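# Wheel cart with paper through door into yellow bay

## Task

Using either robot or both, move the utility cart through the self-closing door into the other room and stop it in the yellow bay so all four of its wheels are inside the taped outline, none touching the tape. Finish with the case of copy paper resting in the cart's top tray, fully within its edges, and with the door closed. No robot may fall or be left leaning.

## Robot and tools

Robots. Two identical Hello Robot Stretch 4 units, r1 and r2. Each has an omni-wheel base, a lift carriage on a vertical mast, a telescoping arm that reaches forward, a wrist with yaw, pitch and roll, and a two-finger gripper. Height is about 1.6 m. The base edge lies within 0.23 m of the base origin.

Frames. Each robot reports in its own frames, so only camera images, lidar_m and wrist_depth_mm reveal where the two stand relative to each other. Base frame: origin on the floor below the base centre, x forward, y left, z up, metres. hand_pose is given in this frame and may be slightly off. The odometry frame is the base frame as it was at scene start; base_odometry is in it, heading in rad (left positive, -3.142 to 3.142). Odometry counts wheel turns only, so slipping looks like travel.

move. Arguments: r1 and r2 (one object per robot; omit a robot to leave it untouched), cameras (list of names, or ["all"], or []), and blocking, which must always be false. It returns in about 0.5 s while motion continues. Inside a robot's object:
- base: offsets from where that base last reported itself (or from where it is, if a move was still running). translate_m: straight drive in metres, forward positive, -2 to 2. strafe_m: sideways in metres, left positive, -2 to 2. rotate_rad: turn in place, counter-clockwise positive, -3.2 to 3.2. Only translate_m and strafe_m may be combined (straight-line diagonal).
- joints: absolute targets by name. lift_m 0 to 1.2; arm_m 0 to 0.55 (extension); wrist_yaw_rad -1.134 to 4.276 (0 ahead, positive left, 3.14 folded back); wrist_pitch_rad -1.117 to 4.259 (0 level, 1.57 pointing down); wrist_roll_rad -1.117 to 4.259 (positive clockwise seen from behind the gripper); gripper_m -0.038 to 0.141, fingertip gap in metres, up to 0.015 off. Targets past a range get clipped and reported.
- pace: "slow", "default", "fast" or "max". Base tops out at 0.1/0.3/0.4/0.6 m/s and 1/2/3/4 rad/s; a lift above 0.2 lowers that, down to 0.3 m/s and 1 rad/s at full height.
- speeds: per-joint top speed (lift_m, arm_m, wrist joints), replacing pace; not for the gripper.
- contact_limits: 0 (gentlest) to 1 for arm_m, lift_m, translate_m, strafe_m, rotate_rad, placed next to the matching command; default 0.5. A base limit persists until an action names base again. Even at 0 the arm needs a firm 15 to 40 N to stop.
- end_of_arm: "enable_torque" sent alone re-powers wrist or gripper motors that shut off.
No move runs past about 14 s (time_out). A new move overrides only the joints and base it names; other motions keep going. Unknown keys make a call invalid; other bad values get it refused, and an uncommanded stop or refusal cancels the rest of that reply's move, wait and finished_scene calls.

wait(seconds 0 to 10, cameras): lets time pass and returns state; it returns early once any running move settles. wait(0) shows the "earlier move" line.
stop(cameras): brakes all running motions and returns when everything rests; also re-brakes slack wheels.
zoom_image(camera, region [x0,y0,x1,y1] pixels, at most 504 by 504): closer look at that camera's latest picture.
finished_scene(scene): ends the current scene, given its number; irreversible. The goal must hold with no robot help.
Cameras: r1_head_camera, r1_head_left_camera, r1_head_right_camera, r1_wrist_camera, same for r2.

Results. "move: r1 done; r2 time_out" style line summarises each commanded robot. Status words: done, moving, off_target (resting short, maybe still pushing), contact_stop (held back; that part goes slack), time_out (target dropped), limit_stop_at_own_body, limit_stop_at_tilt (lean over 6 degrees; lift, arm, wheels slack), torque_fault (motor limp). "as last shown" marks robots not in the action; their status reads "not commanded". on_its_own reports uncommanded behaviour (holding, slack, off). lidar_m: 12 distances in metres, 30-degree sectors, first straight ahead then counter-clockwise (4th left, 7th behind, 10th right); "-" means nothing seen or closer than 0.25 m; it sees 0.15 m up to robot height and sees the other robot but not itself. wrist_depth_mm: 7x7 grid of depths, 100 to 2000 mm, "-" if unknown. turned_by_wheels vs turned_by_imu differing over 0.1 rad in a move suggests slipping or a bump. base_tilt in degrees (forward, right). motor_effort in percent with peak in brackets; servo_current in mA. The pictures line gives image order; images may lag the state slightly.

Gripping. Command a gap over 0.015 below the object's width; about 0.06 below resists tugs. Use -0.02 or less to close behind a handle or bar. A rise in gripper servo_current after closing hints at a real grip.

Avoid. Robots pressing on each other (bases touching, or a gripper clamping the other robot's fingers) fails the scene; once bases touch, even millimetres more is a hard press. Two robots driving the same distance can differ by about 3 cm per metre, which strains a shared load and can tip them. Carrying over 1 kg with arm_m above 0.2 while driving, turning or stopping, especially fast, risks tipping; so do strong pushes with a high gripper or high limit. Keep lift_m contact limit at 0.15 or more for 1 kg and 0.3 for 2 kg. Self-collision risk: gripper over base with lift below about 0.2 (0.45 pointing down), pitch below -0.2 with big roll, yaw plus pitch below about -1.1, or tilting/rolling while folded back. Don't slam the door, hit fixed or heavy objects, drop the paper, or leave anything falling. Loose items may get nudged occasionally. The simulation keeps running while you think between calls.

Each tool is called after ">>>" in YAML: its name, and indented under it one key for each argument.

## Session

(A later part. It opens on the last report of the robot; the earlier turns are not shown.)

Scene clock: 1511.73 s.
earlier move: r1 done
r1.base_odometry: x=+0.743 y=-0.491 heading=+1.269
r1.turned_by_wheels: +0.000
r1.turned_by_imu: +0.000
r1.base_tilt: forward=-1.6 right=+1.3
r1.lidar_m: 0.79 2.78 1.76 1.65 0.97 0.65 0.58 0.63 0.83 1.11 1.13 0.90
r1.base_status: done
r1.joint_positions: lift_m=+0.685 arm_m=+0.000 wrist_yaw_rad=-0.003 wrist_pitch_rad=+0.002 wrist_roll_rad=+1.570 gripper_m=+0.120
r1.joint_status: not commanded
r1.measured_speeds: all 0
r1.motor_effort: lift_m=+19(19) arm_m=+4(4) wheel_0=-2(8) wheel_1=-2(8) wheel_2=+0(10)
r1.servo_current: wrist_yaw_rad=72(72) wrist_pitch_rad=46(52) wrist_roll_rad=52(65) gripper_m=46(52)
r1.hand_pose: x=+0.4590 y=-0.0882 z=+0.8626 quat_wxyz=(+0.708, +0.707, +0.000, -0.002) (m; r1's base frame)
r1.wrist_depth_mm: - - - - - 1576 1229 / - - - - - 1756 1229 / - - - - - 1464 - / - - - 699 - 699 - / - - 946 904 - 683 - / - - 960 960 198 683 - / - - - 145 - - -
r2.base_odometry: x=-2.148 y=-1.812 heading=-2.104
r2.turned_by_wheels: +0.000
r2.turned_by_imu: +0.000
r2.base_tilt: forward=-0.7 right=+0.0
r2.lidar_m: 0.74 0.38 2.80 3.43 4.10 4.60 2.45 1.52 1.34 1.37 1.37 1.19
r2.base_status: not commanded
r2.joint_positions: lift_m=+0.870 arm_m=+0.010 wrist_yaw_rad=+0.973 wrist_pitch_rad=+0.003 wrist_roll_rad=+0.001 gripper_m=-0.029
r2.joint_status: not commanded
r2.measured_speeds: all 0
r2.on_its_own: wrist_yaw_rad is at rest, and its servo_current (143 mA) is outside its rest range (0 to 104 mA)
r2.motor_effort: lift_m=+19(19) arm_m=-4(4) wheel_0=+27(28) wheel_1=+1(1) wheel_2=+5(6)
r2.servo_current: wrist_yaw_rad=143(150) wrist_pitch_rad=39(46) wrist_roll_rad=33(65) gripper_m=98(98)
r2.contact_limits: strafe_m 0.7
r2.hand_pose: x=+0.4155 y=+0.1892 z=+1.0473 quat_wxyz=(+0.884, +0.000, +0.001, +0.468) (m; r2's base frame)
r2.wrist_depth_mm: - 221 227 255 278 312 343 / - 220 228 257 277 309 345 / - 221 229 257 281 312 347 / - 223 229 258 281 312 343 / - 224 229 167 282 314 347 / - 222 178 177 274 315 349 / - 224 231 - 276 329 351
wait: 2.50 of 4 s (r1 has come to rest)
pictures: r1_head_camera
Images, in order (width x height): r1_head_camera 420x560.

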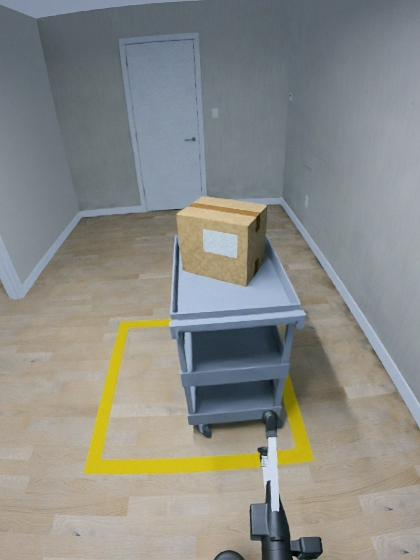

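>>> move:
  r1: {"base":{"strafe_m":-0.5,"translate_m":0.3}}
  blocking: false

>>> wait:
  seconds: 4
  cameras: ["r1_head_camera","r1_head_left_camera"]

>>> zoom_image:
  camera: "r1_head_left_camera"
  region: [50, 240, 270, 460]

>>> zoom_image:
  camera: "r1_head_camera"
  region: [0, 300, 220, 520]

Scene clock: 1521.50 s.
move: r1 moving
r1.base_odometry: x=+0.773 y=-0.483 heading=+1.269
r1.turned_by_wheels: +0.000
r1.turned_by_imu: +0.000
r1.base_tilt: forward=-1.6 right=+1.3
r1.lidar_m: 0.78 2.81 1.80 1.68 0.99 0.66 0.61 0.65 0.85 1.08 1.09 0.94
r1.base_status: translate_m moving; strafe_m moving
r1.joint_positions: lift_m=+0.685 arm_m=+0.000 wrist_yaw_rad=-0.003 wrist_pitch_rad=+0.002 wrist_roll_rad=+1.570 gripper_m=+0.120
r1.joint_status: not commanded
r1.measured_speeds: translate_m=+0.064 strafe_m=-0.104 rotate_rad=+0.003 lift_m=+0.000 arm_m=+0.000 wrist_yaw_rad=+0.000 wrist_pitch_rad=+0.000 wrist_roll_rad=+0.000
r1.motor_effort: lift_m=+19(19) arm_m=+4(4) wheel_0=+11(11) wheel_1=-7(7) wheel_2=-5(6)
r1.servo_current: wrist_yaw_rad=39(59) wrist_pitch_rad=46(46) wrist_roll_rad=46(52) gripper_m=39(46)
r1.hand_pose: x=+0.4590 y=-0.0882 z=+0.8626 quat_wxyz=(+0.708, +0.707, +0.000, -0.002) (m; r1's base frame)
r1.wrist_depth_mm: - - - - - 1576 1205 / - - - - - 1756 1205 / - - - - - 1618 1336 / - - - 676 - 676 - / - - 931 668 - 668 - / - - 931 946 197 213 - / - - - 145 - - 1255
r2.base_odometry: x=-2.148 y=-1.812 heading=-2.104
r2.turned_by_wheels: +0.000
r2.turned_by_imu: +0.000
r2.base_tilt: forward=-0.7 right=+0.0
r2.lidar_m: 0.75 0.38 2.78 3.41 4.12 4.59 2.45 1.53 1.34 1.36 1.36 1.20
r2.base_status: not commanded
r2.joint_positions: lift_m=+0.870 arm_m=+0.010 wrist_yaw_rad=+0.973 wrist_pitch_rad=+0.003 wrist_roll_rad=+0.001 gripper_m=-0.029
r2.joint_status: not commanded
r2.measured_speeds: all 0
r2.motor_effort: lift_m=+19(19) arm_m=-4(4) wheel_0=+27(28) wheel_1=+1(1) wheel_2=+5(6)
r2.servo_current: wrist_yaw_rad=137(143) wrist_pitch_rad=39(46) wrist_roll_rad=46(59) gripper_m=98(98)
r2.contact_limits: strafe_m 0.7
r2.hand_pose: x=+0.4155 y=+0.1892 z=+1.0473 quat_wxyz=(+0.884, +0.000, +0.001, +0.468) (m; r2's base frame)
r2.wrist_depth_mm: - 220 226 255 277 309 345 / - 220 228 256 279 310 343 / - 220 228 258 281 310 345 / - 224 229 257 281 314 347 / - 224 229 167 282 314 349 / - 222 177 177 274 315 351 / - 224 230 - 276 329 353
pictures: none

Scene clock: 1524.43 s.
earlier move: r1 done
r1.base_odometry: x=+1.309 y=-0.353 heading=+1.269
r1.turned_by_wheels: +0.000
r1.turned_by_imu: -0.002
r1.base_tilt: forward=-1.6 right=+1.3
r1.lidar_m: 1.02 0.61 0.79 2.17 1.37 0.93 0.84 0.91 0.65 0.59 0.60 0.80
r1.base_status: done
r1.joint_positions: lift_m=+0.685 arm_m=+0.000 wrist_yaw_rad=-0.003 wrist_pitch_rad=+0.002 wrist_roll_rad=+1.570 gripper_m=+0.120
r1.joint_status: not commanded
r1.measured_speeds: all 0
r1.motor_effort: lift_m=+19(19) arm_m=+4(4) wheel_0=+0(12) wheel_1=-1(7) wheel_2=-1(7)
r1.servo_current: wrist_yaw_rad=65(65) wrist_pitch_rad=39(52) wrist_roll_rad=52(72) gripper_m=46(52)
r1.hand_pose: x=+0.4590 y=-0.0882 z=+0.8626 quat_wxyz=(+0.708, +0.707, +0.000, -0.002) (m; r1's base frame)
r1.wrist_depth_mm: - - - - - - - / - - - - - - 1182 / - - - - - 1661 1229 / - - - - - 1808 1255 / - - - - - 1708 1229 / - - - - - 213 1366 / - - - 145 - 1756 1205
r2.base_odometry: x=-2.148 y=-1.812 heading=-2.104
r2.turned_by_wheels: +0.000
r2.turned_by_imu: +0.000
r2.base_tilt: forward=-0.7 right=+0.0
r2.lidar_m: 0.73 0.36 2.76 3.41 4.13 4.62 2.46 1.53 1.33 1.36 1.34 1.20
r2.base_status: not commanded
r2.joint_positions: lift_m=+0.870 arm_m=+0.010 wrist_yaw_rad=+0.973 wrist_pitch_rad=+0.003 wrist_roll_rad=+0.001 gripper_m=-0.029
r2.joint_status: not commanded
r2.measured_speeds: all 0
r2.on_its_own: wrist_yaw_rad is at rest, and its servo_current (137 mA) is outside its rest range (0 to 104 mA)
r2.motor_effort: lift_m=+19(19) arm_m=-4(4) wheel_0=+27(28) wheel_1=+1(1) wheel_2=+6(6)
r2.servo_current: wrist_yaw_rad=137(156) wrist_pitch_rad=33(52) wrist_roll_rad=52(59) gripper_m=91(104)
r2.contact_limits: strafe_m 0.7
r2.hand_pose: x=+0.4155 y=+0.1892 z=+1.0473 quat_wxyz=(+0.884, +0.000, +0.001, +0.468) (m; r2's base frame)
r2.wrist_depth_mm: - 221 226 256 277 307 345 / - 219 228 256 279 309 343 / - 220 229 257 278 312 345 / - 224 229 259 281 312 347 / - 224 230 168 282 315 347 / - 223 177 176 274 317 353 / - 222 231 - 276 327 351
wait: 2.93 of 4 s (r1 has come to rest)
pictures: r1_head_camera, r1_head_left_camera
Images, in order (width x height): r1_head_camera 420x560, r1_head_left_camera 420x672.

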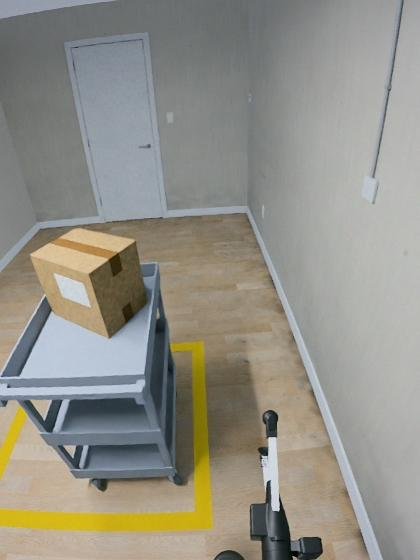

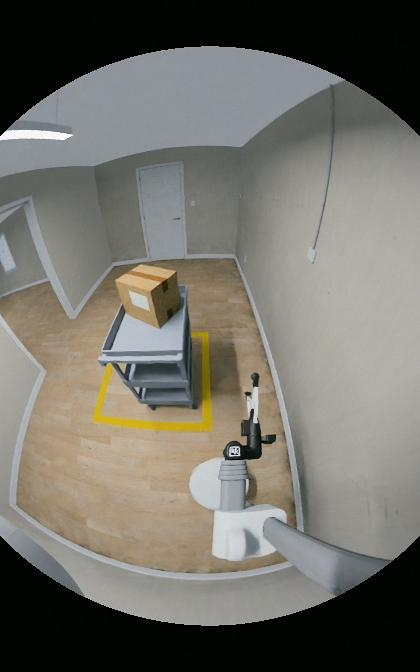

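Scaled by 2.291 from the camera's 420x672 image, which has a finer 600x960 frame.

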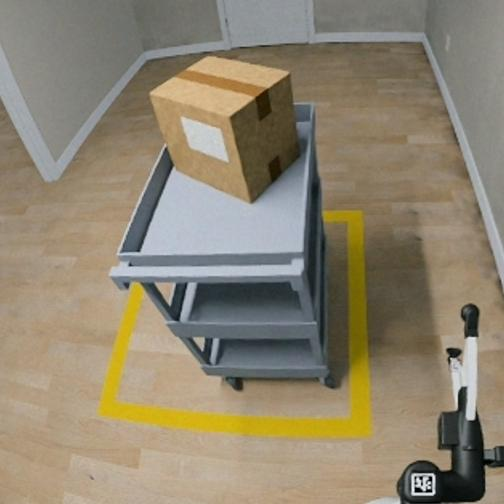

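Scaled by 2.291 from the camera's 420x560 image, which has a finer 600x800 frame.

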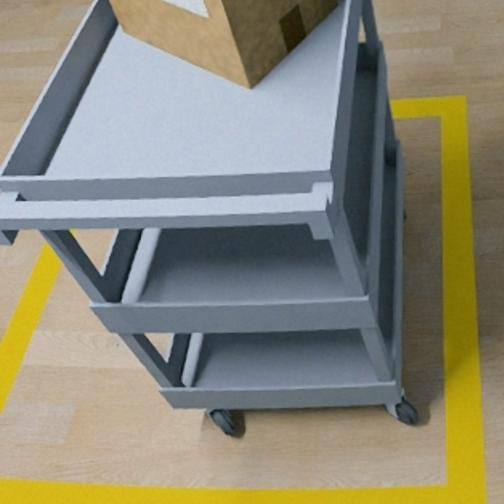

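>>> wait:
  seconds: 0
  cameras: ["r2_head_camera","r2_wrist_camera","r2_head_left_camera"]

Scene clock: 1532.80 s.
r1.base_odometry: x=+1.309 y=-0.353 heading=+1.269
r1.turned_by_wheels: +0.000
r1.turned_by_imu: +0.000
r1.base_tilt: forward=-1.6 right=+1.3
r1.lidar_m: 1.03 0.62 0.77 2.18 1.32 0.93 0.85 0.90 0.61 0.59 0.60 0.82
r1.base_status: done
r1.joint_positions: lift_m=+0.685 arm_m=+0.000 wrist_yaw_rad=-0.003 wrist_pitch_rad=+0.002 wrist_roll_rad=+1.570 gripper_m=+0.120
r1.joint_status: not commanded
r1.measured_speeds: all 0
r1.motor_effort: lift_m=+19(19) arm_m=+4(4) wheel_0=+0(12) wheel_1=-1(7) wheel_2=-1(7)
r1.servo_current: wrist_yaw_rad=65(65) wrist_pitch_rad=46(52) wrist_roll_rad=52(72) gripper_m=46(52)
r1.hand_pose: x=+0.4590 y=-0.0882 z=+0.8626 quat_wxyz=(+0.708, +0.707, +0.000, -0.002) (m; r1's base frame)
r1.wrist_depth_mm: - - - - - - - / - - - - - - 1205 / - - - - - 1661 1255 / - - - - - 1808 1229 / - - - - - 1808 1229 / - - - - - 213 1308 / - - - 145 - 1808 1205
r2.base_odometry: x=-2.148 y=-1.812 heading=-2.104
r2.turned_by_wheels: +0.000
r2.turned_by_imu: +0.000
r2.base_tilt: forward=-0.7 right=+0.0
r2.lidar_m: 0.75 0.38 2.77 3.44 4.14 4.61 2.47 1.53 1.36 1.36 1.37 1.18
r2.base_status: not commanded
r2.joint_positions: lift_m=+0.870 arm_m=+0.010 wrist_yaw_rad=+0.973 wrist_pitch_rad=+0.003 wrist_roll_rad=+0.001 gripper_m=-0.029
r2.joint_status: not commanded
r2.measured_speeds: all 0
r2.on_its_own: wrist_yaw_rad is at rest, and its servo_current (143 mA) is outside its rest range (0 to 104 mA)
r2.motor_effort: lift_m=+19(19) arm_m=-4(4) wheel_0=+27(28) wheel_1=+1(1) wheel_2=+6(6)
r2.servo_current: wrist_yaw_rad=143(156) wrist_pitch_rad=39(52) wrist_roll_rad=52(59) gripper_m=91(104)
r2.contact_limits: strafe_m 0.7
r2.hand_pose: x=+0.4155 y=+0.1892 z=+1.0473 quat_wxyz=(+0.884, +0.000, +0.001, +0.468) (m; r2's base frame)
r2.wrist_depth_mm: - 221 227 255 277 309 343 / - 220 228 257 278 312 343 / - 220 229 257 281 312 345 / - 223 229 258 281 312 347 / - 224 230 168 282 315 347 / - 223 178 177 276 315 349 / - 223 231 - 277 329 353
pictures: r2_head_camera, r2_head_left_camera, r2_wrist_camera
Images, in order (width x height): r2_head_camera 420x560, r2_head_left_camera 420x672, r2_wrist_camera 616x392.

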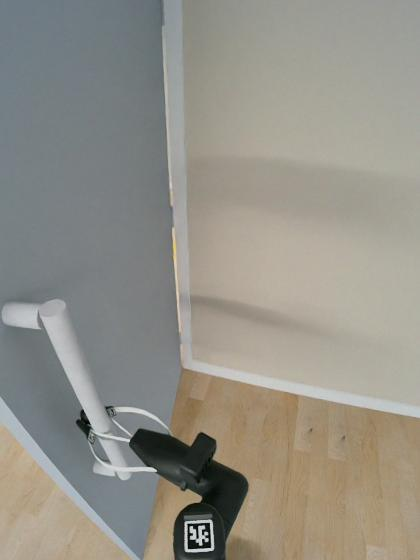

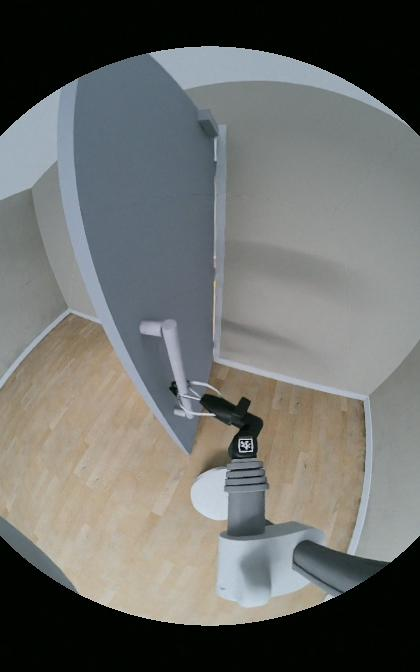

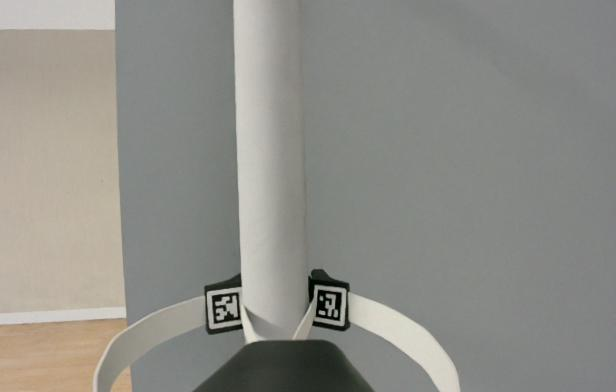

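>>> move:
  r2: {"joints":{"gripper_m":0.13}}
  blocking: false

>>> wait:
  seconds: 3
  cameras: ["r2_head_camera","r2_head_left_camera"]

>>> wait:
  seconds: 5
  cameras: ["r2_head_camera","r2_head_left_camera","r1_head_left_camera"]

Scene clock: 1537.37 s.
move: r2 moving
r1: as last shown
r1.lidar_m: 1.06 0.62 0.80 2.17 1.38 0.94 0.86 0.88 0.64 0.58 0.59 0.78
r1.motor_effort: lift_m=+19(19) arm_m=+4(4) wheel_0=+0(1) wheel_1=-1(1) wheel_2=-1(1)
r1.servo_current: wrist_yaw_rad=52(72) wrist_pitch_rad=46(46) wrist_roll_rad=52(59) gripper_m=46(46)
r1.wrist_depth_mm: - - - - - - - / - - - - - - 1182 / - - - - - 1618 1229 / - - - - - 1756 1255 / - - - - - 1863 1255 / - - - - - 213 1336 / - - - 145 - 1808 1205
r2.base_odometry: x=-2.148 y=-1.812 heading=-2.104
r2.turned_by_wheels: +0.000
r2.turned_by_imu: +0.000
r2.base_tilt: forward=-0.7 right=+0.0
r2.lidar_m: 0.72 0.37 2.76 3.42 4.15 4.60 2.47 1.50 1.34 1.35 1.34 1.20
r2.base_status: not commanded
r2.joint_positions: lift_m=+0.870 arm_m=+0.010 wrist_yaw_rad=+0.973 wrist_pitch_rad=+0.003 wrist_roll_rad=+0.001 gripper_m=-0.003
r2.joint_status: gripper_m moving
r2.measured_speeds: translate_m=+0.000 strafe_m=-0.001 rotate_rad=-0.003 lift_m=+0.000 arm_m=+0.000 wrist_yaw_rad=+0.000 wrist_pitch_rad=+0.000 wrist_roll_rad=+0.000
r2.motor_effort: lift_m=+19(19) arm_m=-3(4) wheel_0=+24(28) wheel_1=+1(1) wheel_2=+5(6)
r2.servo_current: wrist_yaw_rad=143(150) wrist_pitch_rad=39(46) wrist_roll_rad=39(52) gripper_m=72(98)
r2.contact_limits: strafe_m 0.7
r2.hand_pose: x=+0.4154 y=+0.1892 z=+1.0473 quat_wxyz=(+0.884, +0.000, +0.001, +0.468) (m; r2's base frame)
r2.wrist_depth_mm: - 222 229 262 283 317 345 / - 222 229 262 285 319 353 / - 224 229 263 285 319 349 / - 224 233 265 287 320 357 / - 228 231 174 287 320 359 / - 225 181 184 285 324 362 / - 225 235 - 130 338 364
pictures: none

Scene clock: 1539.23 s.
earlier move: r2 done
r1.base_odometry: x=+1.309 y=-0.353 heading=+1.269
r1.turned_by_wheels: +0.000
r1.turned_by_imu: +0.000
r1.base_tilt: forward=-1.6 right=+1.3
r1.lidar_m: 1.03 0.61 0.78 2.17 1.38 0.94 0.84 0.88 0.64 0.59 0.59 0.80
r1.base_status: not commanded
r1.joint_positions: lift_m=+0.685 arm_m=+0.000 wrist_yaw_rad=-0.003 wrist_pitch_rad=+0.002 wrist_roll_rad=+1.570 gripper_m=+0.120
r1.joint_status: not commanded
r1.measured_speeds: all 0
r1.motor_effort: lift_m=+19(19) arm_m=+4(4) wheel_0=+0(1) wheel_1=-1(1) wheel_2=-1(1)
r1.servo_current: wrist_yaw_rad=39(72) wrist_pitch_rad=33(52) wrist_roll_rad=46(65) gripper_m=46(52)
r1.hand_pose: x=+0.4590 y=-0.0882 z=+0.8626 quat_wxyz=(+0.708, +0.707, +0.000, -0.002) (m; r1's base frame)
r1.wrist_depth_mm: - - - - - - - / - - - - - - 1160 / - - - - - 1661 1229 / - - - - - 1756 1229 / - - - - - 1808 1255 / - - - - - 213 1308 / - - - 145 - 1756 1205
r2.base_odometry: x=-2.148 y=-1.812 heading=-2.106
r2.turned_by_wheels: -0.001
r2.turned_by_imu: -0.001
r2.base_tilt: forward=-0.6 right=+0.1
r2.lidar_m: 0.99 0.55 0.57 3.42 4.13 4.62 2.43 1.52 1.36 1.37 1.36 1.19
r2.base_status: not commanded
r2.joint_positions: lift_m=+0.870 arm_m=+0.010 wrist_yaw_rad=+0.953 wrist_pitch_rad=+0.003 wrist_roll_rad=+0.001 gripper_m=+0.130
r2.joint_status: all done
r2.measured_speeds: all 0
r2.on_its_own: wrist_yaw_rad moved -0.020 to your old target +0.950
r2.motor_effort: lift_m=+19(19) arm_m=+3(4) wheel_0=+5(28) wheel_1=+1(1) wheel_2=+5(6)
r2.servo_current: wrist_yaw_rad=52(150) wrist_pitch_rad=33(52) wrist_roll_rad=46(59) gripper_m=52(117)
r2.contact_limits: strafe_m 0.7
r2.hand_pose: x=+0.4192 y=+0.1844 z=+1.0473 quat_wxyz=(+0.889, +0.000, +0.001, +0.459) (m; r2's base frame)
r2.wrist_depth_mm: - - 375 - - - - / - - 377 - - - - / - - 379 - - - - / - - 384 - - - - / - - 389 - - - - / - - 193 - 190 - - / - - 392 - - - -
wait: 1.87 of 3 s (r2 has come to rest)
pictures: r2_head_camera, r2_head_left_camera
Images, in order (width x height): r2_head_camera 420x560, r2_head_left_camera 420x672.

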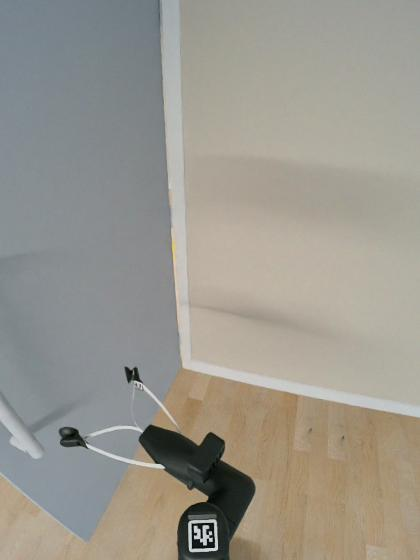

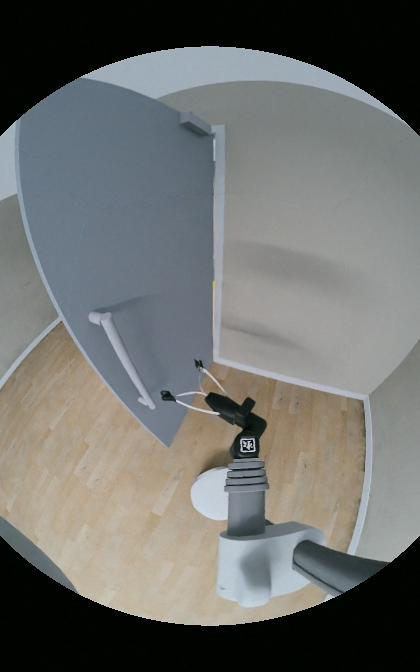

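Scene clock: 1544.23 s.
r1.base_odometry: x=+1.309 y=-0.353 heading=+1.269
r1.turned_by_wheels: +0.000
r1.turned_by_imu: +0.000
r1.base_tilt: forward=-1.6 right=+1.3
r1.lidar_m: 1.01 0.60 0.80 2.17 1.37 0.95 0.86 0.88 0.64 0.58 0.61 0.81
r1.base_status: not commanded
r1.joint_positions: lift_m=+0.685 arm_m=+0.000 wrist_yaw_rad=-0.003 wrist_pitch_rad=+0.002 wrist_roll_rad=+1.570 gripper_m=+0.120
r1.joint_status: not commanded
r1.measured_speeds: all 0
r1.motor_effort: lift_m=+19(19) arm_m=+4(4) wheel_0=+0(1) wheel_1=-1(1) wheel_2=-1(1)
r1.servo_current: wrist_yaw_rad=33(72) wrist_pitch_rad=39(52) wrist_roll_rad=59(65) gripper_m=39(52)
r1.hand_pose: x=+0.4590 y=-0.0882 z=+0.8626 quat_wxyz=(+0.708, +0.707, +0.000, -0.002) (m; r1's base frame)
r1.wrist_depth_mm: - - - - - - - / - - - - - - 1205 / - - - - - 1661 1229 / - - - - - 1708 1281 / - - - - - 1808 1255 / - - - - - 213 1308 / - - - 145 - 1863 1182
r2.base_odometry: x=-2.148 y=-1.812 heading=-2.106
r2.turned_by_wheels: +0.000
r2.turned_by_imu: +0.001
r2.base_tilt: forward=-0.6 right=+0.1
r2.lidar_m: 1.19 1.44 2.75 3.43 4.10 4.60 2.45 1.50 1.34 1.34 1.36 1.19
r2.base_status: not commanded
r2.joint_positions: lift_m=+0.870 arm_m=+0.010 wrist_yaw_rad=+0.953 wrist_pitch_rad=+0.003 wrist_roll_rad=+0.001 gripper_m=+0.130
r2.joint_status: all done
r2.measured_speeds: all 0
r2.motor_effort: lift_m=+19(19) arm_m=+4(4) wheel_0=+5(28) wheel_1=+0(1) wheel_2=+5(6)
r2.servo_current: wrist_yaw_rad=46(150) wrist_pitch_rad=39(52) wrist_roll_rad=46(59) gripper_m=46(117)
r2.contact_limits: strafe_m 0.7
r2.hand_pose: x=+0.4192 y=+0.1844 z=+1.0473 quat_wxyz=(+0.889, +0.000, +0.001, +0.459) (m; r2's base frame)
r2.wrist_depth_mm: - - - - - - - / - - - - - - - / - - - - - - - / - - - - - - - / - - - - - - - / - - 218 - 196 - - / - - - - - - -
wait: 5.00 s; at rest by 0.27 s
pictures: r1_head_left_camera, r2_head_camera, r2_head_left_camera
Images, in order (width x height): r1_head_left_camera 420x672, r2_head_camera 420x560, r2_head_left_camera 420x672.

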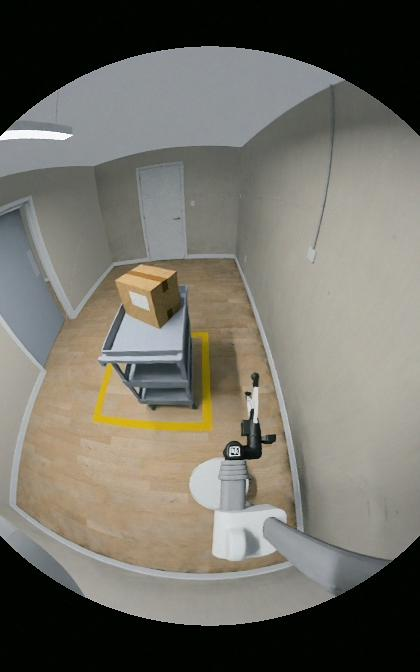

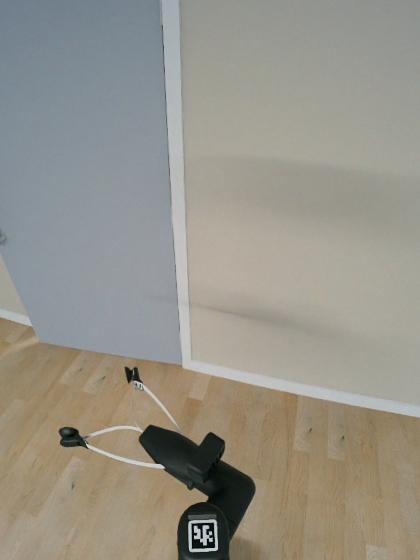

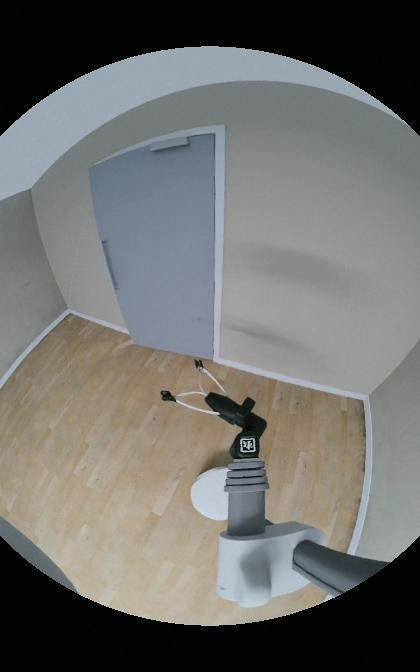

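>>> wait:
  seconds: 4
  cameras: ["r2_head_left_camera","r1_head_left_camera"]

>>> zoom_image:
  camera: "r2_head_left_camera"
  region: [60, 100, 260, 380]

Scene clock: 1551.30 s.
r1.base_odometry: x=+1.309 y=-0.353 heading=+1.269
r1.turned_by_wheels: +0.000
r1.turned_by_imu: +0.000
r1.base_tilt: forward=-1.6 right=+1.2
r1.lidar_m: 1.05 0.61 0.77 2.17 1.34 0.93 0.87 0.90 0.64 0.59 0.62 0.79
r1.base_status: not commanded
r1.joint_positions: lift_m=+0.685 arm_m=+0.000 wrist_yaw_rad=-0.003 wrist_pitch_rad=+0.002 wrist_roll_rad=+1.570 gripper_m=+0.120
r1.joint_status: not commanded
r1.measured_speeds: all 0
r1.motor_effort: lift_m=+19(19) arm_m=+4(4) wheel_0=+0(1) wheel_1=-1(1) wheel_2=+0(1)
r1.servo_current: wrist_yaw_rad=33(72) wrist_pitch_rad=39(52) wrist_roll_rad=59(65) gripper_m=39(52)
r1.hand_pose: x=+0.4590 y=-0.0882 z=+0.8626 quat_wxyz=(+0.708, +0.707, +0.000, -0.002) (m; r1's base frame)
r1.wrist_depth_mm: - - - - - - - / - - - - - - 1205 / - - - - - 1661 1205 / - - - - - 1808 1229 / - - - - - 1756 1281 / - - - - - 213 1308 / - - - 145 - 1808 1182
r2.base_odometry: x=-2.148 y=-1.812 heading=-2.106
r2.turned_by_wheels: +0.000
r2.turned_by_imu: +0.001
r2.base_tilt: forward=-0.7 right=+0.0
r2.lidar_m: 1.22 1.45 2.77 3.44 4.13 4.59 2.45 1.52 1.34 1.35 1.38 1.20
r2.base_status: not commanded
r2.joint_positions: lift_m=+0.870 arm_m=+0.010 wrist_yaw_rad=+0.953 wrist_pitch_rad=+0.003 wrist_roll_rad=+0.001 gripper_m=+0.130
r2.joint_status: all done
r2.measured_speeds: all 0
r2.motor_effort: lift_m=+19(19) arm_m=+3(4) wheel_0=+5(28) wheel_1=+1(1) wheel_2=+5(6)
r2.servo_current: wrist_yaw_rad=46(150) wrist_pitch_rad=46(52) wrist_roll_rad=46(59) gripper_m=59(117)
r2.contact_limits: strafe_m 0.7
r2.hand_pose: x=+0.4192 y=+0.1844 z=+1.0473 quat_wxyz=(+0.889, +0.000, +0.001, +0.459) (m; r2's base frame)
r2.wrist_depth_mm: - - - - - - - / - - - - - - - / - - - - - - - / - - - - - - - / - - - - - - - / - - 217 - 195 - - / - - - - - - -
wait: 4.00 s; at rest from the start
pictures: r1_head_left_camera, r2_head_left_camera
Images, in order (width x height): r1_head_left_camera 420x672, r2_head_left_camera 420x672.

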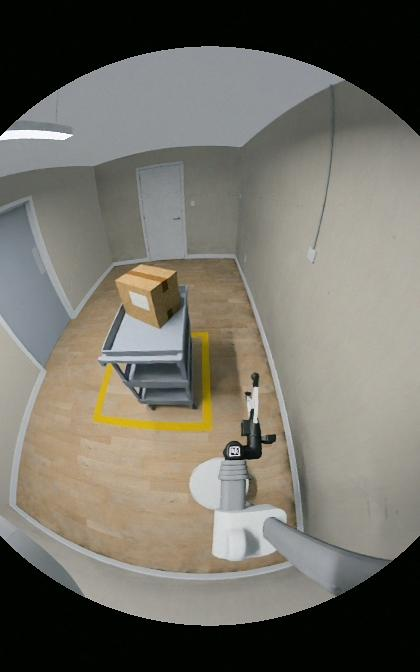

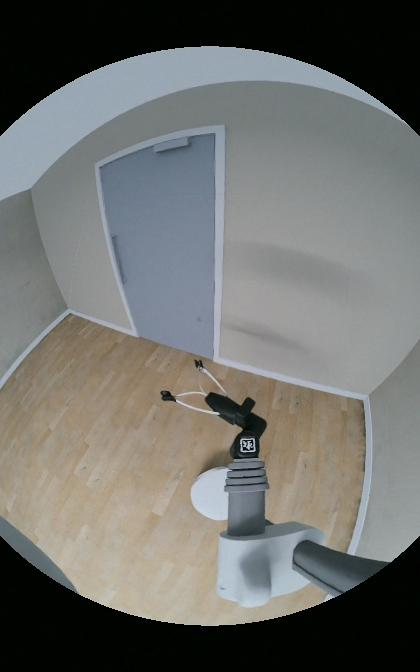

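Scaled by 1.800 from the camera's 420x672 image, which has a finer 600x960 frame.

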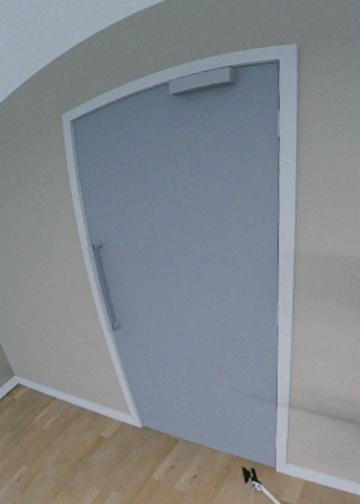

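>>> wait:
  seconds: 0
  cameras: ["r1_head_camera"]

>>> zoom_image:
  camera: "r1_head_camera"
  region: [0, 200, 220, 420]

Scene clock: 1559.23 s.
r1.base_odometry: x=+1.309 y=-0.353 heading=+1.269
r1.turned_by_wheels: +0.000
r1.turned_by_imu: +0.000
r1.base_tilt: forward=-1.6 right=+1.3
r1.lidar_m: 1.04 0.60 0.78 2.17 1.37 0.95 0.85 0.89 0.63 0.57 0.59 0.82
r1.base_status: not commanded
r1.joint_positions: lift_m=+0.685 arm_m=+0.000 wrist_yaw_rad=-0.003 wrist_pitch_rad=+0.002 wrist_roll_rad=+1.570 gripper_m=+0.120
r1.joint_status: not commanded
r1.measured_speeds: all 0
r1.motor_effort: lift_m=+19(19) arm_m=+4(4) wheel_0=+0(1) wheel_1=-1(1) wheel_2=-1(1)
r1.servo_current: wrist_yaw_rad=46(72) wrist_pitch_rad=39(52) wrist_roll_rad=59(65) gripper_m=46(52)
r1.hand_pose: x=+0.4590 y=-0.0882 z=+0.8626 quat_wxyz=(+0.708, +0.707, +0.000, -0.002) (m; r1's base frame)
r1.wrist_depth_mm: - - - - - - - / - - - - - - 1182 / - - - - - 1618 1229 / - - - - - 1808 1229 / - - - - - 1756 1255 / - - - - - 213 1336 / - - - 145 - 1808 1182
r2.base_odometry: x=-2.148 y=-1.812 heading=-2.106
r2.turned_by_wheels: +0.000
r2.turned_by_imu: +0.000
r2.base_tilt: forward=-0.7 right=+0.1
r2.lidar_m: 1.23 1.45 2.77 3.41 4.11 4.59 2.46 1.51 1.33 1.36 1.33 1.17
r2.base_status: not commanded
r2.joint_positions: lift_m=+0.870 arm_m=+0.010 wrist_yaw_rad=+0.953 wrist_pitch_rad=+0.003 wrist_roll_rad=+0.001 gripper_m=+0.130
r2.joint_status: all done
r2.measured_speeds: all 0
r2.motor_effort: lift_m=+19(19) arm_m=+4(4) wheel_0=+5(28) wheel_1=+1(1) wheel_2=+5(6)
r2.servo_current: wrist_yaw_rad=46(150) wrist_pitch_rad=39(52) wrist_roll_rad=39(59) gripper_m=52(117)
r2.contact_limits: strafe_m 0.7
r2.hand_pose: x=+0.4192 y=+0.1844 z=+1.0473 quat_wxyz=(+0.889, +0.000, +0.001, +0.459) (m; r2's base frame)
r2.wrist_depth_mm: - - - - - - - / - - - - - - - / - - - - - - - / - - - - - - - / - - - - - - - / - - 217 - 194 - - / - - - - - - -
pictures: r1_head_camera
Images, in order (width x height): r1_head_camera 420x560.

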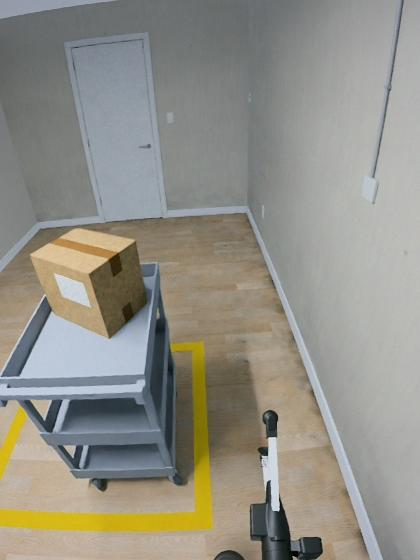

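Scaled by 2.291 from the camera's 420x560 image, which has a finer 600x800 frame.

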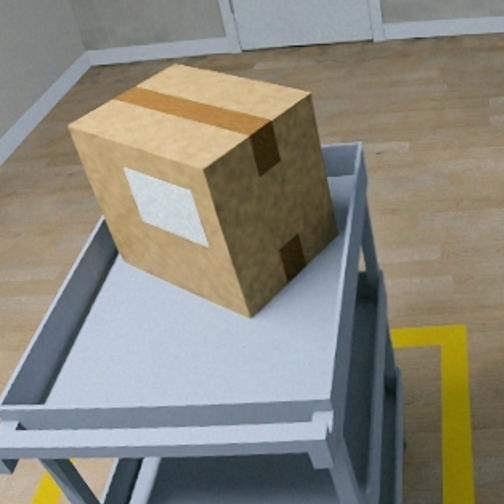

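Box is inside on the tray floor.

>>> finished_scene:
  scene: 1

The scene is finished: the task was done.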